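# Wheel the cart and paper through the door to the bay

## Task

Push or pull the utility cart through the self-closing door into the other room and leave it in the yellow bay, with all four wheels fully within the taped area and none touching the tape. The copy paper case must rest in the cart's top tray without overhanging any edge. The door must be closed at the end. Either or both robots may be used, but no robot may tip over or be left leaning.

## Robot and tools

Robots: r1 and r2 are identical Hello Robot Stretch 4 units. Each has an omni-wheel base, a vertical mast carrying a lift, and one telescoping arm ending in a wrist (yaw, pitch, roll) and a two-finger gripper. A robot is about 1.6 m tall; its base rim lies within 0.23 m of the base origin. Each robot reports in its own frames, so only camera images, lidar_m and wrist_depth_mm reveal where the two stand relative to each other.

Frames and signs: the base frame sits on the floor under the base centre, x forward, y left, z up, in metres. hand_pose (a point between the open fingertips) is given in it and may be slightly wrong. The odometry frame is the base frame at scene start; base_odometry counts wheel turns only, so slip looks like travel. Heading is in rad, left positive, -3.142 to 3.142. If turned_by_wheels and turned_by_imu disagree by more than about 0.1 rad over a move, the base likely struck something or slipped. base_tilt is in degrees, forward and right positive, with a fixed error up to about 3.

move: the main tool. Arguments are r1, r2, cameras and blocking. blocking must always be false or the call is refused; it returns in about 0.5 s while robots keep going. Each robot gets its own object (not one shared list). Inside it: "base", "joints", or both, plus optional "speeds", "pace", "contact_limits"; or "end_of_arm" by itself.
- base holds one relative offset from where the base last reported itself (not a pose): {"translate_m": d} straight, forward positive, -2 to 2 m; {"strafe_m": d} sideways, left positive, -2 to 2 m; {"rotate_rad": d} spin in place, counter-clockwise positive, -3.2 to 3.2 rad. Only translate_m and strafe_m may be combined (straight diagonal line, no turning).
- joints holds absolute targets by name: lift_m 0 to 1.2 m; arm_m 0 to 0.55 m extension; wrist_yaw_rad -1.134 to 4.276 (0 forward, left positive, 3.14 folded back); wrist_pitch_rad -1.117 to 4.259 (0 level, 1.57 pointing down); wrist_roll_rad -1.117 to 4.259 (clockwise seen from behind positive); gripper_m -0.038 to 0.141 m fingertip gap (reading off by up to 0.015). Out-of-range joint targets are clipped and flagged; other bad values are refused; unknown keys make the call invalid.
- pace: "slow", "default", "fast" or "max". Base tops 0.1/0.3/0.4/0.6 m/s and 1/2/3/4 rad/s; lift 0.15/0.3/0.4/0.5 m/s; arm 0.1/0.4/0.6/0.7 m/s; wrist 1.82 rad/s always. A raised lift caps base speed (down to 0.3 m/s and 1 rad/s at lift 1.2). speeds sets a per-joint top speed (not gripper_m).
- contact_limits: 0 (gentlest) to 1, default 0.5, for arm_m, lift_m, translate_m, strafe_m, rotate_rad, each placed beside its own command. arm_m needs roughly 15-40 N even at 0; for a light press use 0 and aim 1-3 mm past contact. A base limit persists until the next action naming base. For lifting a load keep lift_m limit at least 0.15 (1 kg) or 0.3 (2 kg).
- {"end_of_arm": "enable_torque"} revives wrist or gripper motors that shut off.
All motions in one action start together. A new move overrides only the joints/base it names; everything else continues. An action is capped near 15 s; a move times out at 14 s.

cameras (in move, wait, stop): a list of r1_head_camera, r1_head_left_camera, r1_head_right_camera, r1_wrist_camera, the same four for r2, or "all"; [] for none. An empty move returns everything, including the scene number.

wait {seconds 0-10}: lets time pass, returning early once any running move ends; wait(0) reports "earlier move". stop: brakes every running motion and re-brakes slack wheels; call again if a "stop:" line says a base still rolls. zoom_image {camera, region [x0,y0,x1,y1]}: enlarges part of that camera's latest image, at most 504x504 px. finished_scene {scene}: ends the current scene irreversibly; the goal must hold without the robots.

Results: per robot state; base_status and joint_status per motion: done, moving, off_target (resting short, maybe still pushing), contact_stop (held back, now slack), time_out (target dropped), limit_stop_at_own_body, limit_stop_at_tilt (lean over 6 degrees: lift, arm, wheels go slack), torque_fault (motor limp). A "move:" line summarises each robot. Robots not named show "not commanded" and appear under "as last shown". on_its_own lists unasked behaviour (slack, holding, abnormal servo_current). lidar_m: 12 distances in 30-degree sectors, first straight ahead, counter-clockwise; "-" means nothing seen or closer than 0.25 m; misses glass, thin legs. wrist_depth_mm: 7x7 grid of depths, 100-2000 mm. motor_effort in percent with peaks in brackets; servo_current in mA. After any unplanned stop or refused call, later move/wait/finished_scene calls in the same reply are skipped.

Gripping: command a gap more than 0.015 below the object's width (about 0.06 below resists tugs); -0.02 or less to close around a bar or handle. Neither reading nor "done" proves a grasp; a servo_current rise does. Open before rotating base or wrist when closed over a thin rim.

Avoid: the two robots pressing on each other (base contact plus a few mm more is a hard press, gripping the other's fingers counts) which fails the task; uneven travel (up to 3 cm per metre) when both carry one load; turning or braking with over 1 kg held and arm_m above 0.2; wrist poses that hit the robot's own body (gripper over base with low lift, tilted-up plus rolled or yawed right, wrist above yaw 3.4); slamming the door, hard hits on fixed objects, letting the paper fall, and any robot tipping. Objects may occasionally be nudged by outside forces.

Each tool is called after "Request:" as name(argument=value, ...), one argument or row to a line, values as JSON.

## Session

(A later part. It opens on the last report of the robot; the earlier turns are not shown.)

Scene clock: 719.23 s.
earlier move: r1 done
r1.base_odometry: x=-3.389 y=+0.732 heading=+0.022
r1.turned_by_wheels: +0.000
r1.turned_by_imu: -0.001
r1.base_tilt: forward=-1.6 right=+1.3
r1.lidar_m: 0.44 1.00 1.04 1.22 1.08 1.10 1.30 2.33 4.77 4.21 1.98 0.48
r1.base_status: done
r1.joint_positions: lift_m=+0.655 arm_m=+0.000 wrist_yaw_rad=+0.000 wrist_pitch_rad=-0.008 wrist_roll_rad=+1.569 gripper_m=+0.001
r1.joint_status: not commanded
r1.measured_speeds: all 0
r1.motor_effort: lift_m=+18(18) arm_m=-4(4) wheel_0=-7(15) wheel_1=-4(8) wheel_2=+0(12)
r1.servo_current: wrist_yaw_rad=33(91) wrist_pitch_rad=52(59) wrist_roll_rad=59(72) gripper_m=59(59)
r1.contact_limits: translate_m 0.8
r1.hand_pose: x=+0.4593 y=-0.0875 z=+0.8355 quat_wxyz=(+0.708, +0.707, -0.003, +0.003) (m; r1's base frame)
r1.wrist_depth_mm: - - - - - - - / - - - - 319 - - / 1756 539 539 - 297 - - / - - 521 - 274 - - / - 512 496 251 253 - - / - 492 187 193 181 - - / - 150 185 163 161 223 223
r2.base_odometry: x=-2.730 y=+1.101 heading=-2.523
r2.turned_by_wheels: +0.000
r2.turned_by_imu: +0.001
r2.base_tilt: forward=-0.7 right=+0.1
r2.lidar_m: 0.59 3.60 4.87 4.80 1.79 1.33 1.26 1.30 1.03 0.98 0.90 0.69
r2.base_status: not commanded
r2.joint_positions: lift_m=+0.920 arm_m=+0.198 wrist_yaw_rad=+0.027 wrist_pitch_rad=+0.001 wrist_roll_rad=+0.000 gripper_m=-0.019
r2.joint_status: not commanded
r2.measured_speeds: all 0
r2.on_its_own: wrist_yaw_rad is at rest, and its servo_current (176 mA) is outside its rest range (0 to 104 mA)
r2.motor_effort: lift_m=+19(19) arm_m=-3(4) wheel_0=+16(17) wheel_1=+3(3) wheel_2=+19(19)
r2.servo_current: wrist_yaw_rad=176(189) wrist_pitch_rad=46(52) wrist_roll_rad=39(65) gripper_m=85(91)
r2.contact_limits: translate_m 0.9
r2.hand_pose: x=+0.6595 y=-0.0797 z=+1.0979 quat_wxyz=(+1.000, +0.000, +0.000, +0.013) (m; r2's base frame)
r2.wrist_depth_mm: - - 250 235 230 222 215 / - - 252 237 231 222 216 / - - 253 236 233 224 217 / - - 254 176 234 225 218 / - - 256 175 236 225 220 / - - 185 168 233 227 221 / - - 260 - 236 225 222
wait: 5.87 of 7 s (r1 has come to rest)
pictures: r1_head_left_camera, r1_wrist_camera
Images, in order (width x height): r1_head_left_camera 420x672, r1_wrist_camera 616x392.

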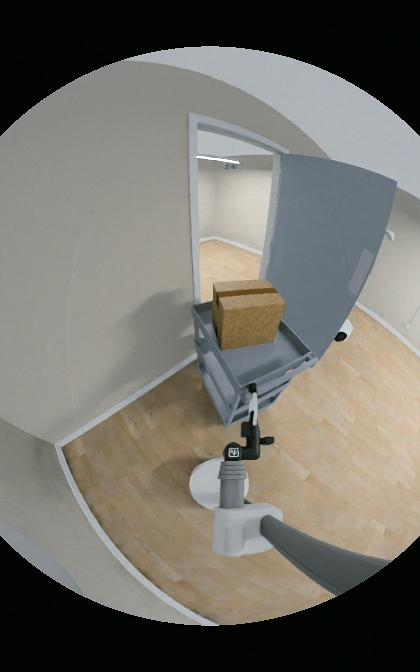

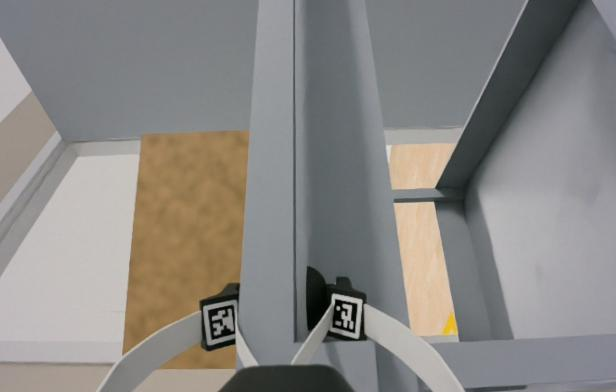

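Request:
move(
  blocking=false,
  r1={"joints":{"gripper_m":0.141}},
  cameras=[],
)

Request:
wait(
  seconds=2,
  cameras=[],
)

Request:
move(
  blocking=false,
  r1={"base":{"translate_m":-0.3,"strafe_m":0.0}},
  cameras=[],
)

Request:
wait(
  seconds=4,
  cameras=[],
)

Request:
move(
  blocking=false,
  r1={"base":{"rotate_rad":0.38}},
  cameras=[],
)

Request:
wait(
  seconds=3,
  cameras=[],
)

Request:
move(
  blocking=false,
  r1={"base":{"strafe_m":-0.45}},
  cameras=[],
)

Request:
wait(
  seconds=4,
  cameras=["r1_head_left_camera","r1_wrist_camera"],
)

Scene clock: 744.33 s.
move: r1 moving
r1.base_odometry: x=-3.389 y=+0.732 heading=+0.022
r1.turned_by_wheels: +0.000
r1.turned_by_imu: +0.000
r1.base_tilt: forward=-1.6 right=+1.2
r1.lidar_m: 0.44 1.01 1.01 1.24 1.10 1.08 1.29 2.32 4.78 4.18 2.00 0.47
r1.base_status: not commanded
r1.joint_positions: lift_m=+0.655 arm_m=+0.000 wrist_yaw_rad=-0.002 wrist_pitch_rad=-0.008 wrist_roll_rad=+1.569 gripper_m=+0.019
r1.joint_status: gripper_m moving
r1.measured_speeds: translate_m=+0.000 strafe_m=+0.000 rotate_rad=+0.000 lift_m=+0.000 arm_m=+0.000 wrist_yaw_rad=-0.007 wrist_pitch_rad=+0.000 wrist_roll_rad=+0.000
r1.motor_effort: lift_m=+18(18) arm_m=-3(4) wheel_0=-7(8) wheel_1=-3(4) wheel_2=-1(1)
r1.servo_current: wrist_yaw_rad=46(65) wrist_pitch_rad=52(52) wrist_roll_rad=52(52) gripper_m=59(65)
r1.contact_limits: translate_m 0.8
r1.hand_pose: x=+0.4591 y=-0.0880 z=+0.8355 quat_wxyz=(+0.708, +0.707, -0.003, +0.002) (m; r1's base frame)
r1.wrist_depth_mm: - - - - - - - / - - - - 322 - - / 1756 544 539 - 301 - - / - - 521 211 276 - - / - 508 500 253 255 - - / - 488 187 198 187 - - / - 150 168 163 167 225 224
r2.base_odometry: x=-2.730 y=+1.101 heading=-2.523
r2.turned_by_wheels: +0.000
r2.turned_by_imu: +0.000
r2.base_tilt: forward=-0.6 right=+0.0
r2.lidar_m: 0.61 3.60 4.89 4.82 1.78 1.32 1.25 1.29 1.03 0.97 0.92 0.67
r2.base_status: not commanded
r2.joint_positions: lift_m=+0.920 arm_m=+0.198 wrist_yaw_rad=+0.027 wrist_pitch_rad=+0.001 wrist_roll_rad=+0.000 gripper_m=-0.019
r2.joint_status: not commanded
r2.measured_speeds: all 0
r2.motor_effort: lift_m=+19(19) arm_m=-3(4) wheel_0=+16(17) wheel_1=+3(3) wheel_2=+19(19)
r2.servo_current: wrist_yaw_rad=169(176) wrist_pitch_rad=46(46) wrist_roll_rad=33(59) gripper_m=85(85)
r2.contact_limits: translate_m 0.9
r2.hand_pose: x=+0.6595 y=-0.0797 z=+1.0979 quat_wxyz=(+1.000, +0.000, +0.000, +0.013) (m; r2's base frame)
r2.wrist_depth_mm: - - 250 236 230 220 215 / - - 251 236 231 223 216 / - - 253 237 232 224 217 / - - 256 177 234 226 219 / - - 256 175 236 226 220 / - - 185 168 234 226 220 / - - 260 - 237 226 222
pictures: none
No camera images: "cameras" was empty.

Scene clock: 746.17 s.
earlier move: r1 done
r1.base_odometry: x=-3.389 y=+0.732 heading=+0.022
r1.turned_by_wheels: +0.000
r1.turned_by_imu: +0.000
r1.base_tilt: forward=-1.6 right=+1.3
r1.lidar_m: 0.44 1.03 1.04 1.21 1.09 1.10 1.28 2.30 4.77 4.19 2.00 0.49
r1.base_status: not commanded
r1.joint_positions: lift_m=+0.655 arm_m=+0.000 wrist_yaw_rad=-0.002 wrist_pitch_rad=+0.000 wrist_roll_rad=+1.569 gripper_m=+0.141
r1.joint_status: all done
r1.measured_speeds: all 0
r1.motor_effort: lift_m=+18(18) arm_m=+4(4) wheel_0=-5(8) wheel_1=-2(4) wheel_2=-2(2)
r1.servo_current: wrist_yaw_rad=52(72) wrist_pitch_rad=46(59) wrist_roll_rad=52(65) gripper_m=46(98)
r1.contact_limits: translate_m 0.8
r1.hand_pose: x=+0.4591 y=-0.0880 z=+0.8333 quat_wxyz=(+0.708, +0.707, -0.001, -0.001) (m; r1's base frame)
r1.wrist_depth_mm: - - - 353 - - - / - - - 320 - - - / 1708 539 535 290 854 - - / - 530 525 215 878 - - / - 500 500 257 264 - - / - 210 183 241 210 196 - / - 462 469 151 229 233 231
r2.base_odometry: x=-2.730 y=+1.101 heading=-2.523
r2.turned_by_wheels: +0.000
r2.turned_by_imu: +0.000
r2.base_tilt: forward=-0.6 right=+0.0
r2.lidar_m: 0.61 3.61 4.89 4.82 1.83 1.32 1.26 1.29 1.04 0.99 0.90 0.68
r2.base_status: not commanded
r2.joint_positions: lift_m=+0.920 arm_m=+0.198 wrist_yaw_rad=+0.027 wrist_pitch_rad=+0.001 wrist_roll_rad=+0.000 gripper_m=-0.019
r2.joint_status: not commanded
r2.measured_speeds: all 0
r2.on_its_own: wrist_yaw_rad is at rest, and its servo_current (182 mA) is outside its rest range (0 to 104 mA)
r2.motor_effort: lift_m=+19(19) arm_m=-4(4) wheel_0=+16(17) wheel_1=+3(3) wheel_2=+19(19)
r2.servo_current: wrist_yaw_rad=182(182) wrist_pitch_rad=39(46) wrist_roll_rad=52(65) gripper_m=78(85)
r2.contact_limits: translate_m 0.9
r2.hand_pose: x=+0.6595 y=-0.0797 z=+1.0979 quat_wxyz=(+1.000, +0.000, +0.000, +0.013) (m; r2's base frame)
r2.wrist_depth_mm: - - 249 235 230 221 215 / - - 252 236 231 223 216 / - - 253 237 233 224 218 / - - 255 177 233 225 218 / - - 256 174 236 225 220 / - - 184 167 234 227 221 / - - 260 - 237 227 221
wait: 1.83 of 2 s (r1 has come to rest)
pictures: none
No camera images: "cameras" was empty.

Scene clock: 746.67 s.
move: r1 moving
r1.base_odometry: x=-3.421 y=+0.731 heading=+0.022
r1.turned_by_wheels: +0.000
r1.turned_by_imu: +0.000
r1.base_tilt: forward=-1.6 right=+1.3
r1.lidar_m: 0.47 1.05 1.07 1.24 1.07 1.05 1.26 2.28 4.73 4.21 2.17 0.48
r1.base_status: translate_m moving; strafe_m moving
r1.joint_positions: lift_m=+0.655 arm_m=+0.000 wrist_yaw_rad=-0.002 wrist_pitch_rad=+0.000 wrist_roll_rad=+1.569 gripper_m=+0.141
r1.joint_status: not commanded
r1.measured_speeds: translate_m=-0.122 strafe_m=+0.001 rotate_rad=+0.000 lift_m=+0.000 arm_m=+0.000 wrist_yaw_rad=+0.000 wrist_pitch_rad=+0.000 wrist_roll_rad=+0.000
r1.motor_effort: lift_m=+18(18) arm_m=+4(4) wheel_0=-7(8) wheel_1=-6(7) wheel_2=+10(10)
r1.servo_current: wrist_yaw_rad=46(52) wrist_pitch_rad=46(46) wrist_roll_rad=46(59) gripper_m=39(46)
r1.hand_pose: x=+0.4591 y=-0.0880 z=+0.8333 quat_wxyz=(+0.708, +0.707, -0.001, -0.001) (m; r1's base frame)
r1.wrist_depth_mm: - - - 373 - - - / - - - 347 - - - / 1708 569 564 314 - - - / - 554 544 290 976 - - / - 535 521 223 - - - / - 210 204 204 257 196 - / - 154 496 143 253 255 -
r2.base_odometry: x=-2.730 y=+1.101 heading=-2.523
r2.turned_by_wheels: +0.000
r2.turned_by_imu: +0.000
r2.base_tilt: forward=-0.7 right=+0.0
r2.lidar_m: 0.61 3.60 4.87 4.78 1.86 1.31 1.25 1.32 1.04 0.98 0.92 0.69
r2.base_status: not commanded
r2.joint_positions: lift_m=+0.920 arm_m=+0.198 wrist_yaw_rad=+0.027 wrist_pitch_rad=+0.001 wrist_roll_rad=+0.000 gripper_m=-0.019
r2.joint_status: not commanded
r2.measured_speeds: all 0
r2.motor_effort: lift_m=+19(19) arm_m=-4(4) wheel_0=+16(17) wheel_1=+3(3) wheel_2=+19(19)
r2.servo_current: wrist_yaw_rad=169(182) wrist_pitch_rad=39(46) wrist_roll_rad=46(59) gripper_m=72(85)
r2.contact_limits: translate_m 0.9
r2.hand_pose: x=+0.6595 y=-0.0797 z=+1.0979 quat_wxyz=(+1.000, +0.000, +0.000, +0.013) (m; r2's base frame)
r2.wrist_depth_mm: - - 249 236 229 222 215 / - - 251 236 231 223 216 / - - 253 237 232 224 216 / - - 255 177 234 225 220 / - - 256 175 236 225 219 / - - 185 168 232 227 221 / - - 260 - 236 226 221
pictures: none
No camera images: "cameras" was empty.

Scene clock: 748.63 s.
earlier move: r1 done
r1.base_odometry: x=-3.689 y=+0.725 heading=+0.022
r1.turned_by_wheels: +0.000
r1.turned_by_imu: +0.000
r1.base_tilt: forward=-1.6 right=+1.3
r1.lidar_m: 0.67 1.24 1.23 1.04 0.87 0.89 1.02 1.88 4.54 4.40 3.84 0.77
r1.base_status: done
r1.joint_positions: lift_m=+0.655 arm_m=+0.000 wrist_yaw_rad=-0.002 wrist_pitch_rad=+0.000 wrist_roll_rad=+1.569 gripper_m=+0.141
r1.joint_status: not commanded
r1.measured_speeds: all 0
r1.motor_effort: lift_m=+18(18) arm_m=+4(4) wheel_0=-3(9) wheel_1=-2(9) wheel_2=-1(10)
r1.servo_current: wrist_yaw_rad=39(65) wrist_pitch_rad=46(52) wrist_roll_rad=59(65) gripper_m=39(46)
r1.hand_pose: x=+0.4591 y=-0.0880 z=+0.8333 quat_wxyz=(+0.708, +0.707, -0.001, -0.001) (m; r1's base frame)
r1.wrist_depth_mm: - - - - - 1430 1160 / - - - 661 - 707 1255 / - - - 640 - 634 - / 1808 - 809 574 - - - / - - 788 480 - - 535 / - 198 768 559 191 197 1078 / - - - 142 - - 1138
r2.base_odometry: x=-2.730 y=+1.101 heading=-2.523
r2.turned_by_wheels: +0.000
r2.turned_by_imu: +0.000
r2.base_tilt: forward=-0.6 right=+0.0
r2.lidar_m: 0.61 3.63 4.86 4.78 1.83 1.33 1.26 1.31 1.05 0.98 0.92 0.68
r2.base_status: not commanded
r2.joint_positions: lift_m=+0.920 arm_m=+0.198 wrist_yaw_rad=+0.027 wrist_pitch_rad=+0.001 wrist_roll_rad=+0.000 gripper_m=-0.019
r2.joint_status: not commanded
r2.measured_speeds: all 0
r2.on_its_own: wrist_yaw_rad is at rest, and its servo_current (163 mA) is outside its rest range (0 to 104 mA)
r2.motor_effort: lift_m=+19(19) arm_m=-4(4) wheel_0=+16(17) wheel_1=+3(3) wheel_2=+19(19)
r2.servo_current: wrist_yaw_rad=163(182) wrist_pitch_rad=39(52) wrist_roll_rad=46(65) gripper_m=78(85)
r2.contact_limits: translate_m 0.9
r2.hand_pose: x=+0.6595 y=-0.0797 z=+1.0979 quat_wxyz=(+1.000, +0.000, +0.000, +0.013) (m; r2's base frame)
r2.wrist_depth_mm: - - 250 236 230 221 215 / - - 252 236 231 223 216 / - - 254 237 233 224 217 / - - 255 177 234 226 220 / - - 257 175 235 226 220 / - - 184 167 233 226 220 / - - 260 - 236 226 222
wait: 1.97 of 4 s (r1 has come to rest)
pictures: none
No camera images: "cameras" was empty.

Scene clock: 749.13 s.
move: r1 moving
r1.base_odometry: x=-3.689 y=+0.725 heading=+0.266
r1.turned_by_wheels: +0.245
r1.turned_by_imu: +0.246
r1.base_tilt: forward=-1.6 right=+1.3
r1.lidar_m: 0.79 1.24 1.29 0.91 0.87 0.92 1.29 3.50 4.71 4.01 1.86 0.70
r1.base_status: rotate_rad moving
r1.joint_positions: lift_m=+0.655 arm_m=+0.000 wrist_yaw_rad=-0.002 wrist_pitch_rad=+0.000 wrist_roll_rad=+1.569 gripper_m=+0.141
r1.joint_status: not commanded
r1.measured_speeds: translate_m=+0.000 strafe_m=+0.000 rotate_rad=+0.777 lift_m=+0.000 arm_m=+0.000 wrist_yaw_rad=+0.000 wrist_pitch_rad=+0.000 wrist_roll_rad=+0.000
r1.motor_effort: lift_m=+18(18) arm_m=+4(4) wheel_0=-5(9) wheel_1=-2(8) wheel_2=-4(8)
r1.servo_current: wrist_yaw_rad=52(59) wrist_pitch_rad=46(46) wrist_roll_rad=46(52) gripper_m=39(46)
r1.hand_pose: x=+0.4591 y=-0.0880 z=+0.8333 quat_wxyz=(+0.708, +0.707, -0.001, -0.001) (m; r1's base frame)
r1.wrist_depth_mm: 1921 - - 549 - - - / 1863 - 778 512 - - 525 / - - 741 445 508 508 508 / - - 759 615 - - - / - - - - - 1205 1182 / - 193 - - 183 195 1098 / - - - 142 - - 1078
r2.base_odometry: x=-2.730 y=+1.101 heading=-2.523
r2.turned_by_wheels: +0.000
r2.turned_by_imu: +0.000
r2.base_tilt: forward=-0.7 right=+0.0
r2.lidar_m: 0.61 3.63 4.89 4.81 1.82 1.32 1.24 1.31 1.04 0.98 0.89 0.69
r2.base_status: not commanded
r2.joint_positions: lift_m=+0.920 arm_m=+0.198 wrist_yaw_rad=+0.027 wrist_pitch_rad=+0.001 wrist_roll_rad=+0.000 gripper_m=-0.019
r2.joint_status: not commanded
r2.measured_speeds: all 0
r2.motor_effort: lift_m=+19(19) arm_m=-4(4) wheel_0=+16(17) wheel_1=+3(3) wheel_2=+19(19)
r2.servo_current: wrist_yaw_rad=176(182) wrist_pitch_rad=33(39) wrist_roll_rad=46(59) gripper_m=85(85)
r2.contact_limits: translate_m 0.9
r2.hand_pose: x=+0.6595 y=-0.0797 z=+1.0979 quat_wxyz=(+1.000, +0.000, +0.000, +0.013) (m; r2's base frame)
r2.wrist_depth_mm: - - 249 235 230 222 215 / - - 251 236 230 223 216 / - - 253 237 234 224 217 / - - 254 177 234 225 219 / - - 256 175 236 225 220 / - - 185 168 233 227 221 / - - 260 - 237 227 222
pictures: none
No camera images: "cameras" was empty.

Scene clock: 749.80 s.
earlier move: r1 done
r1.base_odometry: x=-3.689 y=+0.725 heading=+0.401
r1.turned_by_wheels: +0.135
r1.turned_by_imu: +0.136
r1.base_tilt: forward=-1.6 right=+1.2
r1.lidar_m: 1.08 1.22 1.10 0.88 0.87 0.96 1.49 4.54 4.85 3.89 0.94 0.69
r1.base_status: done
r1.joint_positions: lift_m=+0.655 arm_m=+0.000 wrist_yaw_rad=-0.002 wrist_pitch_rad=+0.000 wrist_roll_rad=+1.569 gripper_m=+0.141
r1.joint_status: not commanded
r1.measured_speeds: all 0
r1.motor_effort: lift_m=+18(18) arm_m=+4(4) wheel_0=-2(9) wheel_1=-2(8) wheel_2=-2(8)
r1.servo_current: wrist_yaw_rad=46(72) wrist_pitch_rad=39(46) wrist_roll_rad=39(65) gripper_m=39(46)
r1.hand_pose: x=+0.4591 y=-0.0879 z=+0.8333 quat_wxyz=(+0.708, +0.707, -0.001, -0.001) (m; r1's base frame)
r1.wrist_depth_mm: - - 683 442 452 455 - / - - 699 564 - - - / - - - - - - 1138 / - - - - - - 1160 / - - - - - - 1118 / - 193 - - 183 194 1060 / - - - 142 - - -
r2.base_odometry: x=-2.730 y=+1.101 heading=-2.523
r2.turned_by_wheels: +0.000
r2.turned_by_imu: +0.000
r2.base_tilt: forward=-0.6 right=+0.0
r2.lidar_m: 0.60 3.61 4.88 4.82 1.83 1.33 1.25 1.30 1.03 0.98 0.94 0.68
r2.base_status: not commanded
r2.joint_positions: lift_m=+0.920 arm_m=+0.198 wrist_yaw_rad=+0.027 wrist_pitch_rad=+0.001 wrist_roll_rad=+0.000 gripper_m=-0.019
r2.joint_status: not commanded
r2.measured_speeds: all 0
r2.on_its_own: wrist_yaw_rad is at rest, and its servo_current (169 mA) is outside its rest range (0 to 104 mA)
r2.motor_effort: lift_m=+19(19) arm_m=-3(4) wheel_0=+17(17) wheel_1=+3(3) wheel_2=+19(19)
r2.servo_current: wrist_yaw_rad=169(182) wrist_pitch_rad=46(46) wrist_roll_rad=46(65) gripper_m=78(85)
r2.contact_limits: translate_m 0.9
r2.hand_pose: x=+0.6595 y=-0.0797 z=+1.0979 quat_wxyz=(+1.000, +0.000, +0.000, +0.013) (m; r2's base frame)
r2.wrist_depth_mm: - - 249 236 230 220 215 / - - 252 236 231 224 216 / - - 254 237 233 224 217 / - - 255 177 234 226 219 / - - 257 175 236 226 220 / - - 183 167 234 228 220 / - - 260 - 237 226 222
wait: 0.67 of 3 s (r1 has come to rest)
pictures: none
No camera images: "cameras" was empty.

Scene clock: 750.30 s.
move: r1 moving
r1.base_odometry: x=-3.675 y=+0.692 heading=+0.401
r1.turned_by_wheels: +0.000
r1.turned_by_imu: +0.000
r1.base_tilt: forward=-1.6 right=+1.2
r1.lidar_m: 0.97 1.25 1.18 0.92 0.89 1.00 1.55 4.54 4.83 3.86 0.90 0.66
r1.base_status: strafe_m moving
r1.joint_positions: lift_m=+0.655 arm_m=+0.000 wrist_yaw_rad=-0.002 wrist_pitch_rad=+0.000 wrist_roll_rad=+1.569 gripper_m=+0.141
r1.joint_status: not commanded
r1.measured_speeds: translate_m=-0.001 strafe_m=-0.140 rotate_rad=+0.005 lift_m=+0.000 arm_m=+0.000 wrist_yaw_rad=+0.000 wrist_pitch_rad=+0.000 wrist_roll_rad=+0.000
r1.motor_effort: lift_m=+18(18) arm_m=+4(4) wheel_0=+9(12) wheel_1=-9(11) wheel_2=-1(1)
r1.servo_current: wrist_yaw_rad=39(65) wrist_pitch_rad=46(46) wrist_roll_rad=39(65) gripper_m=39(46)
r1.hand_pose: x=+0.4591 y=-0.0879 z=+0.8333 quat_wxyz=(+0.708, +0.707, -0.001, -0.001) (m; r1's base frame)
r1.wrist_depth_mm: - - 676 389 - - - / - - 691 488 - - - / - - - 715 - - 1078 / - - - - - - 1138 / - - - - - - 1138 / - 192 - - 182 194 1078 / - - - 142 - - -
r2.base_odometry: x=-2.730 y=+1.101 heading=-2.523
r2.turned_by_wheels: +0.000
r2.turned_by_imu: +0.000
r2.base_tilt: forward=-0.6 right=+0.0
r2.lidar_m: 0.60 3.60 4.88 4.81 1.83 1.30 1.24 1.31 1.01 0.98 0.91 0.69
r2.base_status: not commanded
r2.joint_positions: lift_m=+0.920 arm_m=+0.198 wrist_yaw_rad=+0.027 wrist_pitch_rad=+0.001 wrist_roll_rad=+0.000 gripper_m=-0.019
r2.joint_status: not commanded
r2.measured_speeds: all 0
r2.motor_effort: lift_m=+19(19) arm_m=-3(4) wheel_0=+16(17) wheel_1=+3(3) wheel_2=+19(19)
r2.servo_current: wrist_yaw_rad=169(182) wrist_pitch_rad=46(46) wrist_roll_rad=39(59) gripper_m=78(78)
r2.contact_limits: translate_m 0.9
r2.hand_pose: x=+0.6595 y=-0.0797 z=+1.0979 quat_wxyz=(+1.000, +0.000, +0.000, +0.013) (m; r2's base frame)
r2.wrist_depth_mm: - - 249 234 229 222 214 / - - 251 236 230 223 216 / - - 253 238 233 224 217 / - - 255 177 234 227 219 / - - 256 175 235 225 220 / - - 184 168 234 227 221 / - - 262 - 236 225 222
pictures: none
No camera images: "cameras" was empty.

Scene clock: 752.63 s.
earlier move: r1 done
r1.base_odometry: x=-3.513 y=+0.311 heading=+0.401
r1.turned_by_wheels: +0.000
r1.turned_by_imu: -0.003
r1.base_tilt: forward=-1.6 right=+1.3
r1.lidar_m: 0.60 1.41 1.54 1.31 1.30 1.41 2.21 4.37 4.36 3.47 1.49 0.68
r1.base_status: done
r1.joint_positions: lift_m=+0.655 arm_m=+0.000 wrist_yaw_rad=-0.002 wrist_pitch_rad=+0.000 wrist_roll_rad=+1.569 gripper_m=+0.141
r1.joint_status: not commanded
r1.measured_speeds: all 0
r1.motor_effort: lift_m=+18(18) arm_m=+4(4) wheel_0=+0(12) wheel_1=-1(11) wheel_2=-1(2)
r1.servo_current: wrist_yaw_rad=52(72) wrist_pitch_rad=52(52) wrist_roll_rad=39(65) gripper_m=39(52)
r1.hand_pose: x=+0.4591 y=-0.0879 z=+0.8333 quat_wxyz=(+0.708, +0.707, -0.001, -0.001) (m; r1's base frame)
r1.wrist_depth_mm: - - - - - 1576 1182 / - - - 480 - 492 484 / - - - 469 - - 480 / - - 676 410 - - 466 / - - 691 402 - - 466 / - 192 683 402 183 194 462 / - - - 143 - - -
r2.base_odometry: x=-2.730 y=+1.101 heading=-2.523
r2.turned_by_wheels: +0.000
r2.turned_by_imu: +0.000
r2.base_tilt: forward=-0.6 right=+0.1
r2.lidar_m: 0.58 2.07 4.90 4.80 1.83 1.30 1.27 1.32 1.05 0.98 0.91 0.70
r2.base_status: not commanded
r2.joint_positions: lift_m=+0.920 arm_m=+0.198 wrist_yaw_rad=+0.027 wrist_pitch_rad=+0.001 wrist_roll_rad=+0.000 gripper_m=-0.019
r2.joint_status: not commanded
r2.measured_speeds: all 0
r2.on_its_own: wrist_yaw_rad is at rest, and its servo_current (169 mA) is outside its rest range (0 to 104 mA)
r2.motor_effort: lift_m=+19(19) arm_m=-3(4) wheel_0=+16(17) wheel_1=+3(3) wheel_2=+19(19)
r2.servo_current: wrist_yaw_rad=169(182) wrist_pitch_rad=39(46) wrist_roll_rad=52(59) gripper_m=78(85)
r2.contact_limits: translate_m 0.9
r2.hand_pose: x=+0.6595 y=-0.0797 z=+1.0979 quat_wxyz=(+1.000, +0.000, +0.000, +0.013) (m; r2's base frame)
r2.wrist_depth_mm: - - 250 235 229 221 215 / - - 252 236 231 223 215 / - - 254 237 232 224 217 / - - 255 177 234 225 218 / - - 257 175 236 225 220 / - - 185 168 233 227 220 / - - 260 - 237 227 223
wait: 2.33 of 4 s (r1 has come to rest)
pictures: r1_head_left_camera, r1_wrist_camera
Images, in order (width x height): r1_head_left_camera 420x672, r1_wrist_camera 616x392.

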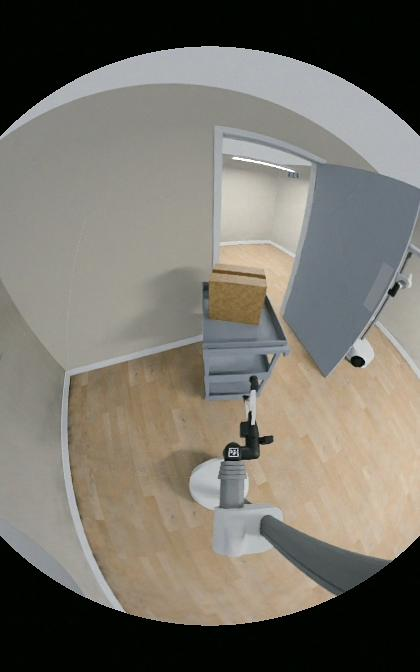

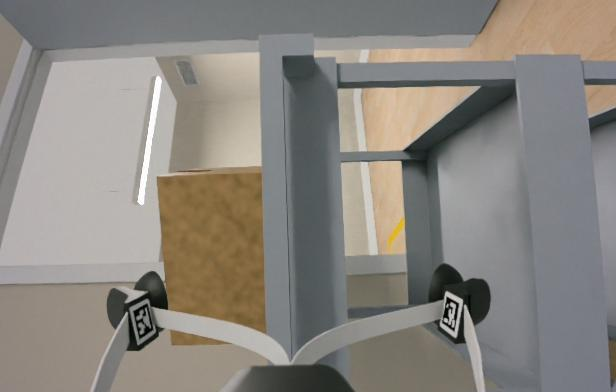

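Request:
move(
  blocking=false,
  r1={"base":{"strafe_m":-0.235,"translate_m":-0.03}},
  cameras=[],
)

Request:
wait(
  seconds=4,
  cameras=[],
)

Request:
move(
  blocking=false,
  r1={"base":{"rotate_rad":0.27}},
  cameras=[],
)

Request:
wait(
  seconds=3,
  cameras=["r1_wrist_camera"],
)

Scene clock: 761.20 s.
move: r1 moving
r1.base_odometry: x=-3.504 y=+0.278 heading=+0.401
r1.turned_by_wheels: +0.000
r1.turned_by_imu: +0.000
r1.base_tilt: forward=-1.6 right=+1.3
r1.lidar_m: 0.60 1.43 1.57 1.34 1.33 1.44 2.25 4.36 4.31 3.46 1.47 0.66
r1.base_status: translate_m moving; strafe_m moving
r1.joint_positions: lift_m=+0.655 arm_m=+0.000 wrist_yaw_rad=-0.002 wrist_pitch_rad=+0.000 wrist_roll_rad=+1.569 gripper_m=+0.141
r1.joint_status: not commanded
r1.measured_speeds: translate_m=-0.016 strafe_m=-0.131 rotate_rad=-0.005 lift_m=+0.000 arm_m=+0.000 wrist_yaw_rad=+0.000 wrist_pitch_rad=+0.000 wrist_roll_rad=+0.000
r1.motor_effort: lift_m=+18(18) arm_m=+4(4) wheel_0=+9(10) wheel_1=-9(13) wheel_2=+2(3)
r1.servo_current: wrist_yaw_rad=52(59) wrist_pitch_rad=46(52) wrist_roll_rad=59(72) gripper_m=52(52)
r1.hand_pose: x=+0.4591 y=-0.0879 z=+0.8333 quat_wxyz=(+0.708, +0.707, -0.001, -0.001) (m; r1's base frame)
r1.wrist_depth_mm: - - - - - 1576 1138 / - - - 442 - 1366 484 / - - - 477 - - 480 / - - 676 413 - - 477 / - - 683 410 - - 473 / - 193 691 404 183 195 466 / - - 699 142 - - -
r2.base_odometry: x=-2.730 y=+1.101 heading=-2.523
r2.turned_by_wheels: +0.000
r2.turned_by_imu: +0.000
r2.base_tilt: forward=-0.7 right=+0.0
r2.lidar_m: 0.58 2.01 4.87 4.82 1.84 1.32 1.25 1.31 1.04 0.99 0.89 0.67
r2.base_status: not commanded
r2.joint_positions: lift_m=+0.920 arm_m=+0.198 wrist_yaw_rad=+0.027 wrist_pitch_rad=+0.001 wrist_roll_rad=+0.000 gripper_m=-0.019
r2.joint_status: not commanded
r2.measured_speeds: all 0
r2.motor_effort: lift_m=+19(19) arm_m=-4(4) wheel_0=+17(17) wheel_1=+3(3) wheel_2=+19(19)
r2.servo_current: wrist_yaw_rad=169(176) wrist_pitch_rad=39(46) wrist_roll_rad=46(52) gripper_m=85(85)
r2.contact_limits: translate_m 0.9
r2.hand_pose: x=+0.6595 y=-0.0797 z=+1.0979 quat_wxyz=(+1.000, +0.000, +0.000, +0.013) (m; r2's base frame)
r2.wrist_depth_mm: - - 251 234 231 221 215 / - - 251 236 231 223 215 / - - 253 238 232 224 218 / - - 254 177 234 226 219 / - - 256 175 236 226 220 / - - 185 168 234 227 220 / - - 260 - 236 226 222
pictures: none
No camera images: "cameras" was empty.

Scene clock: 762.87 s.
earlier move: r1 done
r1.base_odometry: x=-3.449 y=+0.083 heading=+0.401
r1.turned_by_wheels: +0.000
r1.turned_by_imu: -0.001
r1.base_tilt: forward=-1.6 right=+1.3
r1.lidar_m: 0.66 0.66 1.66 1.53 1.49 1.64 2.50 4.25 4.10 3.26 1.55 1.35
r1.base_status: done
r1.joint_positions: lift_m=+0.655 arm_m=+0.000 wrist_yaw_rad=-0.002 wrist_pitch_rad=+0.000 wrist_roll_rad=+1.569 gripper_m=+0.141
r1.joint_status: not commanded
r1.measured_speeds: all 0
r1.motor_effort: lift_m=+18(18) arm_m=+4(4) wheel_0=+2(11) wheel_1=+0(13) wheel_2=+2(5)
r1.servo_current: wrist_yaw_rad=46(72) wrist_pitch_rad=46(52) wrist_roll_rad=39(78) gripper_m=39(52)
r1.hand_pose: x=+0.4591 y=-0.0879 z=+0.8333 quat_wxyz=(+0.708, +0.707, -0.001, -0.001) (m; r1's base frame)
r1.wrist_depth_mm: - - - - - - 1160 / - - - - - 1537 1182 / - - - - - 1708 1182 / - - - - - 1708 1205 / - - - 683 1042 521 512 / - 198 691 449 - 196 508 / - - 699 142 - - -
r2.base_odometry: x=-2.730 y=+1.101 heading=-2.523
r2.turned_by_wheels: +0.000
r2.turned_by_imu: +0.000
r2.base_tilt: forward=-0.7 right=+0.0
r2.lidar_m: 0.59 1.84 4.87 4.82 1.86 1.32 1.26 1.33 1.02 0.98 0.91 0.68
r2.base_status: not commanded
r2.joint_positions: lift_m=+0.920 arm_m=+0.198 wrist_yaw_rad=+0.027 wrist_pitch_rad=+0.001 wrist_roll_rad=+0.000 gripper_m=-0.019
r2.joint_status: not commanded
r2.measured_speeds: all 0
r2.on_its_own: wrist_yaw_rad is at rest, and its servo_current (163 mA) is outside its rest range (0 to 104 mA)
r2.motor_effort: lift_m=+19(19) arm_m=-4(4) wheel_0=+16(17) wheel_1=+3(3) wheel_2=+19(19)
r2.servo_current: wrist_yaw_rad=163(182) wrist_pitch_rad=33(46) wrist_roll_rad=52(65) gripper_m=85(85)
r2.contact_limits: translate_m 0.9
r2.hand_pose: x=+0.6595 y=-0.0797 z=+1.0979 quat_wxyz=(+1.000, +0.000, +0.000, +0.013) (m; r2's base frame)
r2.wrist_depth_mm: - - 250 234 229 221 214 / - - 251 236 231 223 216 / - - 253 238 232 224 216 / - - 255 177 234 225 219 / - - 256 175 236 226 220 / - - 184 167 233 227 220 / - - 259 - 237 227 223
wait: 1.67 of 4 s (r1 has come to rest)
pictures: none
No camera images: "cameras" was empty.

Scene clock: 763.37 s.
move: r1 moving
r1.base_odometry: x=-3.449 y=+0.083 heading=+0.618
r1.turned_by_wheels: +0.216
r1.turned_by_imu: +0.217
r1.base_tilt: forward=-1.6 right=+1.3
r1.lidar_m: 0.64 0.74 1.64 1.50 1.51 1.86 3.67 4.30 3.60 3.21 1.34 0.68
r1.base_status: rotate_rad moving
r1.joint_positions: lift_m=+0.655 arm_m=+0.000 wrist_yaw_rad=-0.002 wrist_pitch_rad=+0.000 wrist_roll_rad=+1.569 gripper_m=+0.141
r1.joint_status: not commanded
r1.measured_speeds: translate_m=+0.000 strafe_m=+0.000 rotate_rad=+0.502 lift_m=+0.000 arm_m=+0.000 wrist_yaw_rad=+0.000 wrist_pitch_rad=+0.000 wrist_roll_rad=+0.000
r1.motor_effort: lift_m=+18(18) arm_m=+4(4) wheel_0=-4(9) wheel_1=-3(9) wheel_2=-1(7)
r1.servo_current: wrist_yaw_rad=46(59) wrist_pitch_rad=39(46) wrist_roll_rad=46(52) gripper_m=39(46)
r1.hand_pose: x=+0.4591 y=-0.0879 z=+0.8333 quat_wxyz=(+0.708, +0.707, -0.001, -0.001) (m; r1's base frame)
r1.wrist_depth_mm: - - - - - 1661 1160 / - - - - - 1708 1182 / - - - 480 - 492 488 / - - 699 430 - - 500 / - - 715 436 - - 504 / - 193 741 442 182 196 517 / - - - 142 - - 525
r2.base_odometry: x=-2.730 y=+1.101 heading=-2.523
r2.turned_by_wheels: +0.000
r2.turned_by_imu: +0.000
r2.base_tilt: forward=-0.7 right=+0.1
r2.lidar_m: 0.60 1.81 4.88 4.82 1.87 1.32 1.23 1.32 1.04 0.98 0.90 0.68
r2.base_status: not commanded
r2.joint_positions: lift_m=+0.920 arm_m=+0.198 wrist_yaw_rad=+0.027 wrist_pitch_rad=+0.001 wrist_roll_rad=+0.000 gripper_m=-0.019
r2.joint_status: not commanded
r2.measured_speeds: all 0
r2.motor_effort: lift_m=+19(19) arm_m=-4(4) wheel_0=+16(17) wheel_1=+3(3) wheel_2=+19(19)
r2.servo_current: wrist_yaw_rad=169(176) wrist_pitch_rad=33(39) wrist_roll_rad=59(59) gripper_m=78(85)
r2.contact_limits: translate_m 0.9
r2.hand_pose: x=+0.6595 y=-0.0797 z=+1.0979 quat_wxyz=(+1.000, +0.000, +0.000, +0.013) (m; r2's base frame)
r2.wrist_depth_mm: - - 250 235 231 221 215 / - - 251 236 231 223 216 / - - 253 237 233 224 216 / - - 254 177 235 226 218 / - - 255 175 236 226 220 / - - 185 167 235 227 221 / - - 260 - 237 226 222
pictures: none
No camera images: "cameras" was empty.

Scene clock: 763.90 s.
earlier move: r1 done
r1.base_odometry: x=-3.449 y=+0.083 heading=+0.671
r1.turned_by_wheels: +0.053
r1.turned_by_imu: +0.054
r1.base_tilt: forward=-1.5 right=+1.3
r1.lidar_m: 0.65 1.55 1.63 1.50 1.52 1.91 4.05 4.32 3.52 3.21 1.34 0.66
r1.base_status: done
r1.joint_positions: lift_m=+0.655 arm_m=+0.000 wrist_yaw_rad=-0.002 wrist_pitch_rad=+0.000 wrist_roll_rad=+1.569 gripper_m=+0.141
r1.joint_status: not commanded
r1.measured_speeds: all 0
r1.motor_effort: lift_m=+18(18) arm_m=+4(4) wheel_0=-3(9) wheel_1=+0(9) wheel_2=+1(7)
r1.servo_current: wrist_yaw_rad=59(59) wrist_pitch_rad=46(46) wrist_roll_rad=59(65) gripper_m=33(52)
r1.hand_pose: x=+0.4591 y=-0.0879 z=+0.8333 quat_wxyz=(+0.708, +0.707, -0.001, +0.000) (m; r1's base frame)
r1.wrist_depth_mm: - - - - - 1661 1182 / - - - 462 1060 1366 473 / - - 788 421 - - 477 / - - 699 427 - - 496 / - - 750 439 - - 512 / - 193 768 452 183 195 525 / - - - 142 - - 544
r2.base_odometry: x=-2.730 y=+1.101 heading=-2.523
r2.turned_by_wheels: +0.000
r2.turned_by_imu: +0.000
r2.base_tilt: forward=-0.6 right=+0.0
r2.lidar_m: 0.61 1.82 4.86 4.82 1.86 1.34 1.24 1.31 1.05 0.99 0.92 0.69
r2.base_status: not commanded
r2.joint_positions: lift_m=+0.920 arm_m=+0.198 wrist_yaw_rad=+0.027 wrist_pitch_rad=+0.001 wrist_roll_rad=+0.000 gripper_m=-0.019
r2.joint_status: not commanded
r2.measured_speeds: all 0
r2.on_its_own: wrist_yaw_rad is at rest, and its servo_current (169 mA) is outside its rest range (0 to 104 mA)
r2.motor_effort: lift_m=+19(19) arm_m=-4(4) wheel_0=+16(17) wheel_1=+3(3) wheel_2=+19(19)
r2.servo_current: wrist_yaw_rad=169(182) wrist_pitch_rad=39(46) wrist_roll_rad=46(59) gripper_m=78(85)
r2.contact_limits: translate_m 0.9
r2.hand_pose: x=+0.6595 y=-0.0797 z=+1.0979 quat_wxyz=(+1.000, +0.000, +0.000, +0.013) (m; r2's base frame)
r2.wrist_depth_mm: - - 250 236 229 221 215 / - - 251 236 231 223 216 / - - 253 237 233 225 218 / - - 256 177 234 226 219 / - - 255 174 235 226 220 / - - 183 167 233 227 220 / - - 259 - 236 225 222
wait: 0.53 of 3 s (r1 has come to rest)
pictures: r1_wrist_camera
Images, in order (width x height): r1_wrist_camera 616x392.

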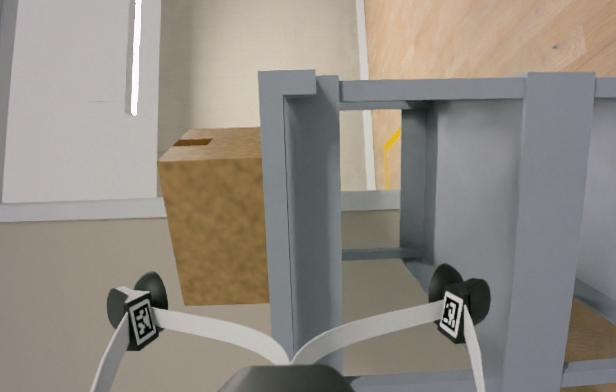

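Request:
move(
  blocking=false,
  r1={"base":{"translate_m":0.23,"strafe_m":0.02},"joints":{"wrist_yaw_rad":-0.12},"pace":"slow","contact_limits":{"translate_m":0.2}},
  cameras=[],
)

Request:
wait(
  seconds=5,
  cameras=[],
)

Request:
wait(
  seconds=0.5,
  cameras=["r1_wrist_camera"],
)

Scene clock: 771.03 s.
move: r1 moving
r1.base_odometry: x=-3.440 y=+0.091 heading=+0.671
r1.turned_by_wheels: +0.000
r1.turned_by_imu: +0.000
r1.base_tilt: forward=-1.6 right=+1.3
r1.lidar_m: 0.63 1.55 1.63 1.50 1.52 1.93 4.06 4.34 3.53 3.24 1.34 0.63
r1.base_status: translate_m moving; strafe_m moving
r1.joint_positions: lift_m=+0.655 arm_m=+0.000 wrist_yaw_rad=-0.118 wrist_pitch_rad=+0.000 wrist_roll_rad=+1.569 gripper_m=+0.141
r1.joint_status: wrist_yaw_rad moving
r1.measured_speeds: translate_m=+0.049 strafe_m=+0.004 rotate_rad=+0.005 lift_m=+0.000 arm_m=+0.000 wrist_yaw_rad=+0.000 wrist_pitch_rad=+0.000 wrist_roll_rad=+0.000
r1.motor_effort: lift_m=+18(18) arm_m=+4(4) wheel_0=+4(4) wheel_1=+5(5) wheel_2=-7(7)
r1.servo_current: wrist_yaw_rad=65(91) wrist_pitch_rad=46(46) wrist_roll_rad=39(65) gripper_m=39(46)
r1.contact_limits: translate_m 0.2
r1.hand_pose: x=+0.4470 y=-0.1207 z=+0.8333 quat_wxyz=(+0.706, +0.705, -0.042, -0.042) (m; r1's base frame)
r1.wrist_depth_mm: - - - - - 1576 1182 / - - - - - 1661 1182 / - - - - - 1430 1118 / - - 878 430 - - 492 / - - 691 430 - - 500 / - 193 715 436 182 197 500 / - - 759 143 - - -
r2.base_odometry: x=-2.730 y=+1.101 heading=-2.523
r2.turned_by_wheels: +0.000
r2.turned_by_imu: +0.000
r2.base_tilt: forward=-0.6 right=+0.0
r2.lidar_m: 0.59 1.82 4.87 4.83 1.84 1.32 1.25 1.32 1.05 0.99 0.93 0.69
r2.base_status: not commanded
r2.joint_positions: lift_m=+0.920 arm_m=+0.198 wrist_yaw_rad=+0.027 wrist_pitch_rad=+0.001 wrist_roll_rad=+0.000 gripper_m=-0.019
r2.joint_status: not commanded
r2.measured_speeds: all 0
r2.motor_effort: lift_m=+19(19) arm_m=-4(4) wheel_0=+16(17) wheel_1=+3(3) wheel_2=+19(19)
r2.servo_current: wrist_yaw_rad=169(176) wrist_pitch_rad=39(52) wrist_roll_rad=39(59) gripper_m=78(85)
r2.contact_limits: translate_m 0.9
r2.hand_pose: x=+0.6595 y=-0.0797 z=+1.0979 quat_wxyz=(+1.000, +0.000, +0.000, +0.013) (m; r2's base frame)
r2.wrist_depth_mm: - - 250 235 229 221 215 / - - 251 236 231 223 216 / - - 253 237 232 224 218 / - - 254 177 234 225 219 / - - 256 175 236 226 219 / - - 185 168 234 227 220 / - - 260 - 237 226 223
pictures: none
No camera images: "cameras" was empty.

Scene clock: 774.13 s.
earlier move: r1 done
r1.base_odometry: x=-3.282 y=+0.241 heading=+0.671
r1.turned_by_wheels: +0.000
r1.turned_by_imu: +0.000
r1.base_tilt: forward=-1.6 right=+1.3
r1.lidar_m: 0.44 0.49 1.65 1.49 1.52 1.95 4.07 4.57 3.52 1.78 1.25 0.44
r1.base_status: done
r1.joint_positions: lift_m=+0.655 arm_m=+0.000 wrist_yaw_rad=-0.118 wrist_pitch_rad=+0.000 wrist_roll_rad=+1.569 gripper_m=+0.141
r1.joint_status: all done
r1.measured_speeds: all 0
r1.motor_effort: lift_m=+18(18) arm_m=+4(4) wheel_0=+3(7) wheel_1=+2(6) wheel_2=-3(7)
r1.servo_current: wrist_yaw_rad=52(91) wrist_pitch_rad=39(52) wrist_roll_rad=52(72) gripper_m=46(52)
r1.contact_limits: translate_m 0.2
r1.hand_pose: x=+0.4470 y=-0.1207 z=+0.8333 quat_wxyz=(+0.706, +0.705, -0.042, -0.042) (m; r1's base frame)
r1.wrist_depth_mm: - - - 214 - 1576 1118 / - - - - 282 298 283 / - - - 276 - - - / - 525 473 278 - - - / - 480 488 279 282 - - / - 197 220 220 191 195 - / - 525 530 143 - - -
r2.base_odometry: x=-2.730 y=+1.101 heading=-2.523
r2.turned_by_wheels: +0.000
r2.turned_by_imu: +0.000
r2.base_tilt: forward=-0.7 right=+0.0
r2.lidar_m: 0.58 1.90 4.88 4.81 1.81 1.32 1.26 1.31 1.04 0.97 0.91 0.68
r2.base_status: not commanded
r2.joint_positions: lift_m=+0.920 arm_m=+0.198 wrist_yaw_rad=+0.027 wrist_pitch_rad=+0.001 wrist_roll_rad=+0.000 gripper_m=-0.019
r2.joint_status: not commanded
r2.measured_speeds: all 0
r2.on_its_own: wrist_yaw_rad is at rest, and its servo_current (169 mA) is outside its rest range (0 to 104 mA)
r2.motor_effort: lift_m=+19(19) arm_m=-4(4) wheel_0=+16(17) wheel_1=+3(3) wheel_2=+19(19)
r2.servo_current: wrist_yaw_rad=169(182) wrist_pitch_rad=39(52) wrist_roll_rad=39(59) gripper_m=78(85)
r2.contact_limits: translate_m 0.9
r2.hand_pose: x=+0.6595 y=-0.0797 z=+1.0979 quat_wxyz=(+1.000, +0.000, +0.000, +0.013) (m; r2's base frame)
r2.wrist_depth_mm: - - 251 236 231 221 214 / - - 252 236 231 223 216 / - - 253 237 232 225 219 / - - 255 177 234 226 219 / - - 257 175 236 226 220 / - - 185 167 233 228 221 / - - 262 - 238 227 221
wait: 3.10 of 5 s (r1 has come to rest)
pictures: none
No camera images: "cameras" was empty.

Scene clock: 774.63 s.
r1.base_odometry: x=-3.282 y=+0.241 heading=+0.671
r1.turned_by_wheels: +0.000
r1.turned_by_imu: +0.000
r1.base_tilt: forward=-1.6 right=+1.3
r1.lidar_m: 0.45 0.49 1.64 1.51 1.55 1.94 4.10 4.55 3.50 1.80 1.25 0.46
r1.base_status: done
r1.joint_positions: lift_m=+0.655 arm_m=+0.000 wrist_yaw_rad=-0.118 wrist_pitch_rad=+0.000 wrist_roll_rad=+1.569 gripper_m=+0.141
r1.joint_status: all done
r1.measured_speeds: all 0
r1.motor_effort: lift_m=+18(18) arm_m=+4(4) wheel_0=+4(7) wheel_1=+2(6) wheel_2=-3(7)
r1.servo_current: wrist_yaw_rad=52(91) wrist_pitch_rad=39(52) wrist_roll_rad=33(72) gripper_m=46(52)
r1.contact_limits: translate_m 0.2
r1.hand_pose: x=+0.4470 y=-0.1207 z=+0.8333 quat_wxyz=(+0.706, +0.705, -0.042, -0.042) (m; r1's base frame)
r1.wrist_depth_mm: - - - 214 - 1576 1118 / - - - - 282 297 283 / - - - 277 - - - / - 521 473 278 - - - / - 484 488 281 281 - - / - 196 220 220 190 195 - / - 525 530 143 - - -
r2.base_odometry: x=-2.730 y=+1.101 heading=-2.523
r2.turned_by_wheels: +0.000
r2.turned_by_imu: +0.000
r2.base_tilt: forward=-0.6 right=+0.0
r2.lidar_m: 0.61 1.89 4.86 4.82 1.83 1.31 1.25 1.31 1.02 0.97 0.92 0.69
r2.base_status: not commanded
r2.joint_positions: lift_m=+0.920 arm_m=+0.198 wrist_yaw_rad=+0.027 wrist_pitch_rad=+0.001 wrist_roll_rad=+0.000 gripper_m=-0.019
r2.joint_status: not commanded
r2.measured_speeds: all 0
r2.on_its_own: wrist_yaw_rad is at rest, and its servo_current (176 mA) is outside its rest range (0 to 104 mA)
r2.motor_effort: lift_m=+19(19) arm_m=-4(4) wheel_0=+17(17) wheel_1=+3(3) wheel_2=+19(19)
r2.servo_current: wrist_yaw_rad=176(182) wrist_pitch_rad=39(52) wrist_roll_rad=46(59) gripper_m=78(85)
r2.contact_limits: translate_m 0.9
r2.hand_pose: x=+0.6595 y=-0.0797 z=+1.0979 quat_wxyz=(+1.000, +0.000, +0.000, +0.013) (m; r2's base frame)
r2.wrist_depth_mm: - - 250 234 230 221 216 / - - 251 236 232 223 216 / - - 253 238 234 224 217 / - - 255 177 234 226 218 / - - 257 174 236 226 220 / - - 184 168 233 226 220 / - - 260 - 236 226 221
wait: 0.50 s; at rest by 0.27 s
pictures: r1_wrist_camera
Images, in order (width x height): r1_wrist_camera 616x392.

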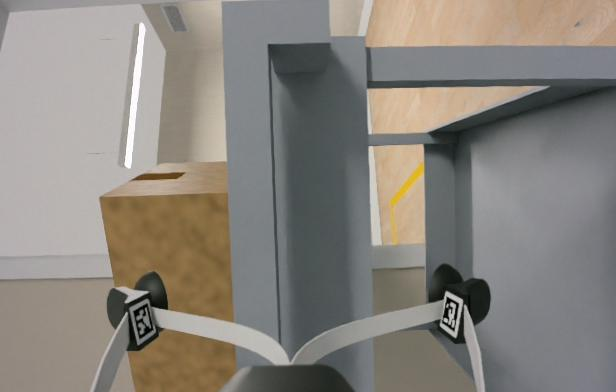

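Request:
move(
  blocking=false,
  r1={"base":{"translate_m":0.065,"strafe_m":0.03},"pace":"slow","contact_limits":{"translate_m":0.2}},
  cameras=[],
)

Request:
wait(
  seconds=3,
  cameras=[],
)

Request:
move(
  blocking=false,
  r1={"joints":{"gripper_m":0.0}},
  cameras=[],
)

Request:
wait(
  seconds=2,
  cameras=["r1_wrist_camera"],
)

Scene clock: 781.83 s.
move: r1 moving
r1.base_odometry: x=-3.275 y=+0.254 heading=+0.672
r1.turned_by_wheels: +0.000
r1.turned_by_imu: +0.000
r1.base_tilt: forward=-1.6 right=+1.3
r1.lidar_m: 0.43 0.49 1.64 1.49 1.51 1.92 4.10 4.56 3.53 1.79 1.27 0.46
r1.base_status: translate_m moving; strafe_m moving
r1.joint_positions: lift_m=+0.655 arm_m=+0.000 wrist_yaw_rad=-0.118 wrist_pitch_rad=+0.000 wrist_roll_rad=+1.569 gripper_m=+0.141
r1.joint_status: not commanded
r1.measured_speeds: translate_m=+0.048 strafe_m=+0.023 rotate_rad=-0.001 lift_m=+0.000 arm_m=+0.000 wrist_yaw_rad=+0.000 wrist_pitch_rad=+0.000 wrist_roll_rad=+0.000
r1.motor_effort: lift_m=+18(18) arm_m=+4(4) wheel_0=+4(6) wheel_1=+4(7) wheel_2=-5(7)
r1.servo_current: wrist_yaw_rad=52(59) wrist_pitch_rad=39(46) wrist_roll_rad=46(59) gripper_m=46(52)
r1.contact_limits: translate_m 0.2
r1.hand_pose: x=+0.4470 y=-0.1207 z=+0.8333 quat_wxyz=(+0.706, +0.705, -0.042, -0.042) (m; r1's base frame)
r1.wrist_depth_mm: - - - 263 - 1464 1042 / - - - 265 289 1397 296 / - - - - 267 - - / - 466 469 - - - - / - 484 484 - 270 - - / - 196 211 - 190 195 - / - 521 525 142 - - -
r2.base_odometry: x=-2.730 y=+1.101 heading=-2.523
r2.turned_by_wheels: +0.000
r2.turned_by_imu: +0.000
r2.base_tilt: forward=-0.6 right=+0.0
r2.lidar_m: 0.59 1.89 4.92 4.82 1.83 1.34 1.21 1.31 1.06 1.00 0.93 0.70
r2.base_status: not commanded
r2.joint_positions: lift_m=+0.920 arm_m=+0.198 wrist_yaw_rad=+0.027 wrist_pitch_rad=+0.001 wrist_roll_rad=+0.000 gripper_m=-0.019
r2.joint_status: not commanded
r2.measured_speeds: all 0
r2.motor_effort: lift_m=+19(19) arm_m=-4(4) wheel_0=+16(17) wheel_1=+3(3) wheel_2=+19(19)
r2.servo_current: wrist_yaw_rad=182(182) wrist_pitch_rad=39(46) wrist_roll_rad=39(52) gripper_m=85(85)
r2.contact_limits: translate_m 0.9
r2.hand_pose: x=+0.6595 y=-0.0797 z=+1.0979 quat_wxyz=(+1.000, +0.000, +0.000, +0.013) (m; r2's base frame)
r2.wrist_depth_mm: - - 251 236 229 221 214 / - - 252 236 231 223 216 / - - 252 237 232 224 216 / - - 255 176 233 225 219 / - - 256 175 236 226 220 / - - 185 167 233 228 221 / - - 259 - 236 226 223
pictures: none
No camera images: "cameras" was empty.

Scene clock: 783.23 s.
earlier move: r1 done
r1.base_odometry: x=-3.250 y=+0.305 heading=+0.671
r1.turned_by_wheels: +0.000
r1.turned_by_imu: +0.000
r1.base_tilt: forward=-1.6 right=+1.3
r1.lidar_m: 0.40 0.45 1.58 1.48 1.51 1.93 4.06 4.63 3.52 1.76 1.26 0.41
r1.base_status: done
r1.joint_positions: lift_m=+0.655 arm_m=+0.000 wrist_yaw_rad=-0.120 wrist_pitch_rad=+0.000 wrist_roll_rad=+1.569 gripper_m=+0.141
r1.joint_status: not commanded
r1.measured_speeds: all 0
r1.motor_effort: lift_m=+18(18) arm_m=+4(4) wheel_0=+2(6) wheel_1=+3(7) wheel_2=-5(8)
r1.servo_current: wrist_yaw_rad=39(59) wrist_pitch_rad=39(46) wrist_roll_rad=33(65) gripper_m=46(52)
r1.contact_limits: translate_m 0.2
r1.hand_pose: x=+0.4468 y=-0.1212 z=+0.8333 quat_wxyz=(+0.706, +0.705, -0.042, -0.042) (m; r1's base frame)
r1.wrist_depth_mm: - - - 219 240 1708 1205 / - - - 220 221 1808 - / - - 415 221 222 - - / - 424 415 221 224 - - / - 439 436 222 223 - - / - 198 449 224 195 197 - / - 473 469 147 225 - -
r2.base_odometry: x=-2.730 y=+1.101 heading=-2.523
r2.turned_by_wheels: +0.000
r2.turned_by_imu: +0.000
r2.base_tilt: forward=-0.7 right=+0.0
r2.lidar_m: 0.60 3.64 4.93 4.81 1.86 1.32 1.26 1.29 1.01 0.99 0.92 0.70
r2.base_status: not commanded
r2.joint_positions: lift_m=+0.920 arm_m=+0.198 wrist_yaw_rad=+0.027 wrist_pitch_rad=+0.001 wrist_roll_rad=+0.000 gripper_m=-0.019
r2.joint_status: not commanded
r2.measured_speeds: all 0
r2.on_its_own: wrist_yaw_rad is at rest, and its servo_current (176 mA) is outside its rest range (0 to 104 mA)
r2.motor_effort: lift_m=+19(19) arm_m=-4(4) wheel_0=+16(17) wheel_1=+3(3) wheel_2=+19(19)
r2.servo_current: wrist_yaw_rad=176(182) wrist_pitch_rad=39(46) wrist_roll_rad=46(65) gripper_m=78(85)
r2.contact_limits: translate_m 0.9
r2.hand_pose: x=+0.6595 y=-0.0797 z=+1.0979 quat_wxyz=(+1.000, +0.000, +0.000, +0.013) (m; r2's base frame)
r2.wrist_depth_mm: - - 251 234 230 221 214 / - - 252 236 230 223 216 / - - 253 237 232 224 217 / - - 255 177 235 226 219 / - - 255 175 236 226 220 / - - 185 167 233 226 220 / - - 260 - 236 226 222
wait: 1.40 of 3 s (r1 has come to rest)
pictures: none
No camera images: "cameras" was empty.

Scene clock: 783.73 s.
move: r1 moving
r1.base_odometry: x=-3.250 y=+0.305 heading=+0.671
r1.turned_by_wheels: +0.000
r1.turned_by_imu: +0.000
r1.base_tilt: forward=-1.6 right=+1.3
r1.lidar_m: 0.38 0.45 1.60 1.48 1.50 1.89 4.03 4.65 3.54 1.76 1.26 0.40
r1.base_status: not commanded
r1.joint_positions: lift_m=+0.655 arm_m=+0.000 wrist_yaw_rad=-0.120 wrist_pitch_rad=+0.000 wrist_roll_rad=+1.569 gripper_m=+0.130
r1.joint_status: gripper_m moving
r1.measured_speeds: all 0
r1.motor_effort: lift_m=+18(18) arm_m=+4(4) wheel_0=+2(3) wheel_1=+3(3) wheel_2=-5(5)
r1.servo_current: wrist_yaw_rad=39(65) wrist_pitch_rad=46(46) wrist_roll_rad=46(52) gripper_m=85(85)
r1.contact_limits: translate_m 0.2
r1.hand_pose: x=+0.4468 y=-0.1212 z=+0.8333 quat_wxyz=(+0.706, +0.705, -0.042, -0.042) (m; r1's base frame)
r1.wrist_depth_mm: - - - 219 240 1661 1229 / - - - 220 220 1708 - / - - 415 221 222 - - / - 424 415 222 222 - - / - 436 436 223 224 - - / - 198 175 224 195 196 - / - 477 473 147 225 - -
r2.base_odometry: x=-2.730 y=+1.101 heading=-2.523
r2.turned_by_wheels: +0.000
r2.turned_by_imu: +0.000
r2.base_tilt: forward=-0.6 right=+0.0
r2.lidar_m: 0.60 3.63 4.86 4.82 1.82 1.35 1.26 1.30 1.04 0.98 0.91 0.70
r2.base_status: not commanded
r2.joint_positions: lift_m=+0.920 arm_m=+0.198 wrist_yaw_rad=+0.027 wrist_pitch_rad=+0.001 wrist_roll_rad=+0.000 gripper_m=-0.019
r2.joint_status: not commanded
r2.measured_speeds: all 0
r2.motor_effort: lift_m=+19(19) arm_m=-3(4) wheel_0=+16(17) wheel_1=+2(3) wheel_2=+19(19)
r2.servo_current: wrist_yaw_rad=163(182) wrist_pitch_rad=39(46) wrist_roll_rad=46(52) gripper_m=78(85)
r2.contact_limits: translate_m 0.9
r2.hand_pose: x=+0.6595 y=-0.0797 z=+1.0979 quat_wxyz=(+1.000, +0.000, +0.000, +0.013) (m; r2's base frame)
r2.wrist_depth_mm: - - 250 234 229 222 216 / - - 251 236 231 223 215 / - - 254 237 234 224 218 / - - 255 177 234 226 219 / - - 256 175 236 226 220 / - - 185 168 234 227 221 / - - 260 - 237 227 223
pictures: none
No camera images: "cameras" was empty.

Scene clock: 785.57 s.
earlier move: r1 done
r1.base_odometry: x=-3.250 y=+0.305 heading=+0.672
r1.turned_by_wheels: +0.000
r1.turned_by_imu: +0.000
r1.base_tilt: forward=-1.6 right=+1.3
r1.lidar_m: 0.38 0.44 1.59 1.47 1.48 1.88 4.02 4.63 3.51 1.74 1.26 0.39
r1.base_status: not commanded
r1.joint_positions: lift_m=+0.655 arm_m=+0.000 wrist_yaw_rad=-0.120 wrist_pitch_rad=+0.006 wrist_roll_rad=+1.569 gripper_m=+0.002
r1.joint_status: all done
r1.measured_speeds: all 0
r1.motor_effort: lift_m=+18(18) arm_m=+4(4) wheel_0=+2(3) wheel_1=+3(3) wheel_2=-4(5)
r1.servo_current: wrist_yaw_rad=52(65) wrist_pitch_rad=46(52) wrist_roll_rad=39(72) gripper_m=117(293)
r1.contact_limits: translate_m 0.2
r1.hand_pose: x=+0.4468 y=-0.1212 z=+0.8316 quat_wxyz=(+0.706, +0.705, -0.040, -0.044) (m; r1's base frame)
r1.wrist_depth_mm: - - - 219 242 1618 1160 / - - - 220 - 1708 - / - - 477 220 222 - - / - 421 418 223 223 - - / - 436 163 223 224 - - / - 452 179 224 183 - - / - 164 181 224 162 141 -
r2.base_odometry: x=-2.730 y=+1.101 heading=-2.523
r2.turned_by_wheels: +0.000
r2.turned_by_imu: +0.000
r2.base_tilt: forward=-0.6 right=+0.0
r2.lidar_m: 0.61 3.61 4.87 4.80 1.83 1.32 1.25 1.31 1.01 0.98 0.92 0.68
r2.base_status: not commanded
r2.joint_positions: lift_m=+0.920 arm_m=+0.198 wrist_yaw_rad=+0.027 wrist_pitch_rad=+0.001 wrist_roll_rad=+0.000 gripper_m=-0.019
r2.joint_status: not commanded
r2.measured_speeds: all 0
r2.on_its_own: wrist_yaw_rad is at rest, and its servo_current (169 mA) is outside its rest range (0 to 104 mA)
r2.motor_effort: lift_m=+19(19) arm_m=-3(4) wheel_0=+16(17) wheel_1=+3(3) wheel_2=+19(19)
r2.servo_current: wrist_yaw_rad=169(182) wrist_pitch_rad=39(46) wrist_roll_rad=46(59) gripper_m=85(85)
r2.contact_limits: translate_m 0.9
r2.hand_pose: x=+0.6595 y=-0.0797 z=+1.0979 quat_wxyz=(+1.000, +0.000, +0.000, +0.013) (m; r2's base frame)
r2.wrist_depth_mm: - - 249 235 230 221 214 / - - 252 236 231 222 215 / - - 253 237 232 224 217 / - - 255 177 234 226 218 / - - 256 175 236 226 220 / - - 184 168 232 227 220 / - - 260 - 237 226 221
wait: 1.83 of 2 s (r1 has come to rest)
pictures: r1_wrist_camera
Images, in order (width x height): r1_wrist_camera 616x392.

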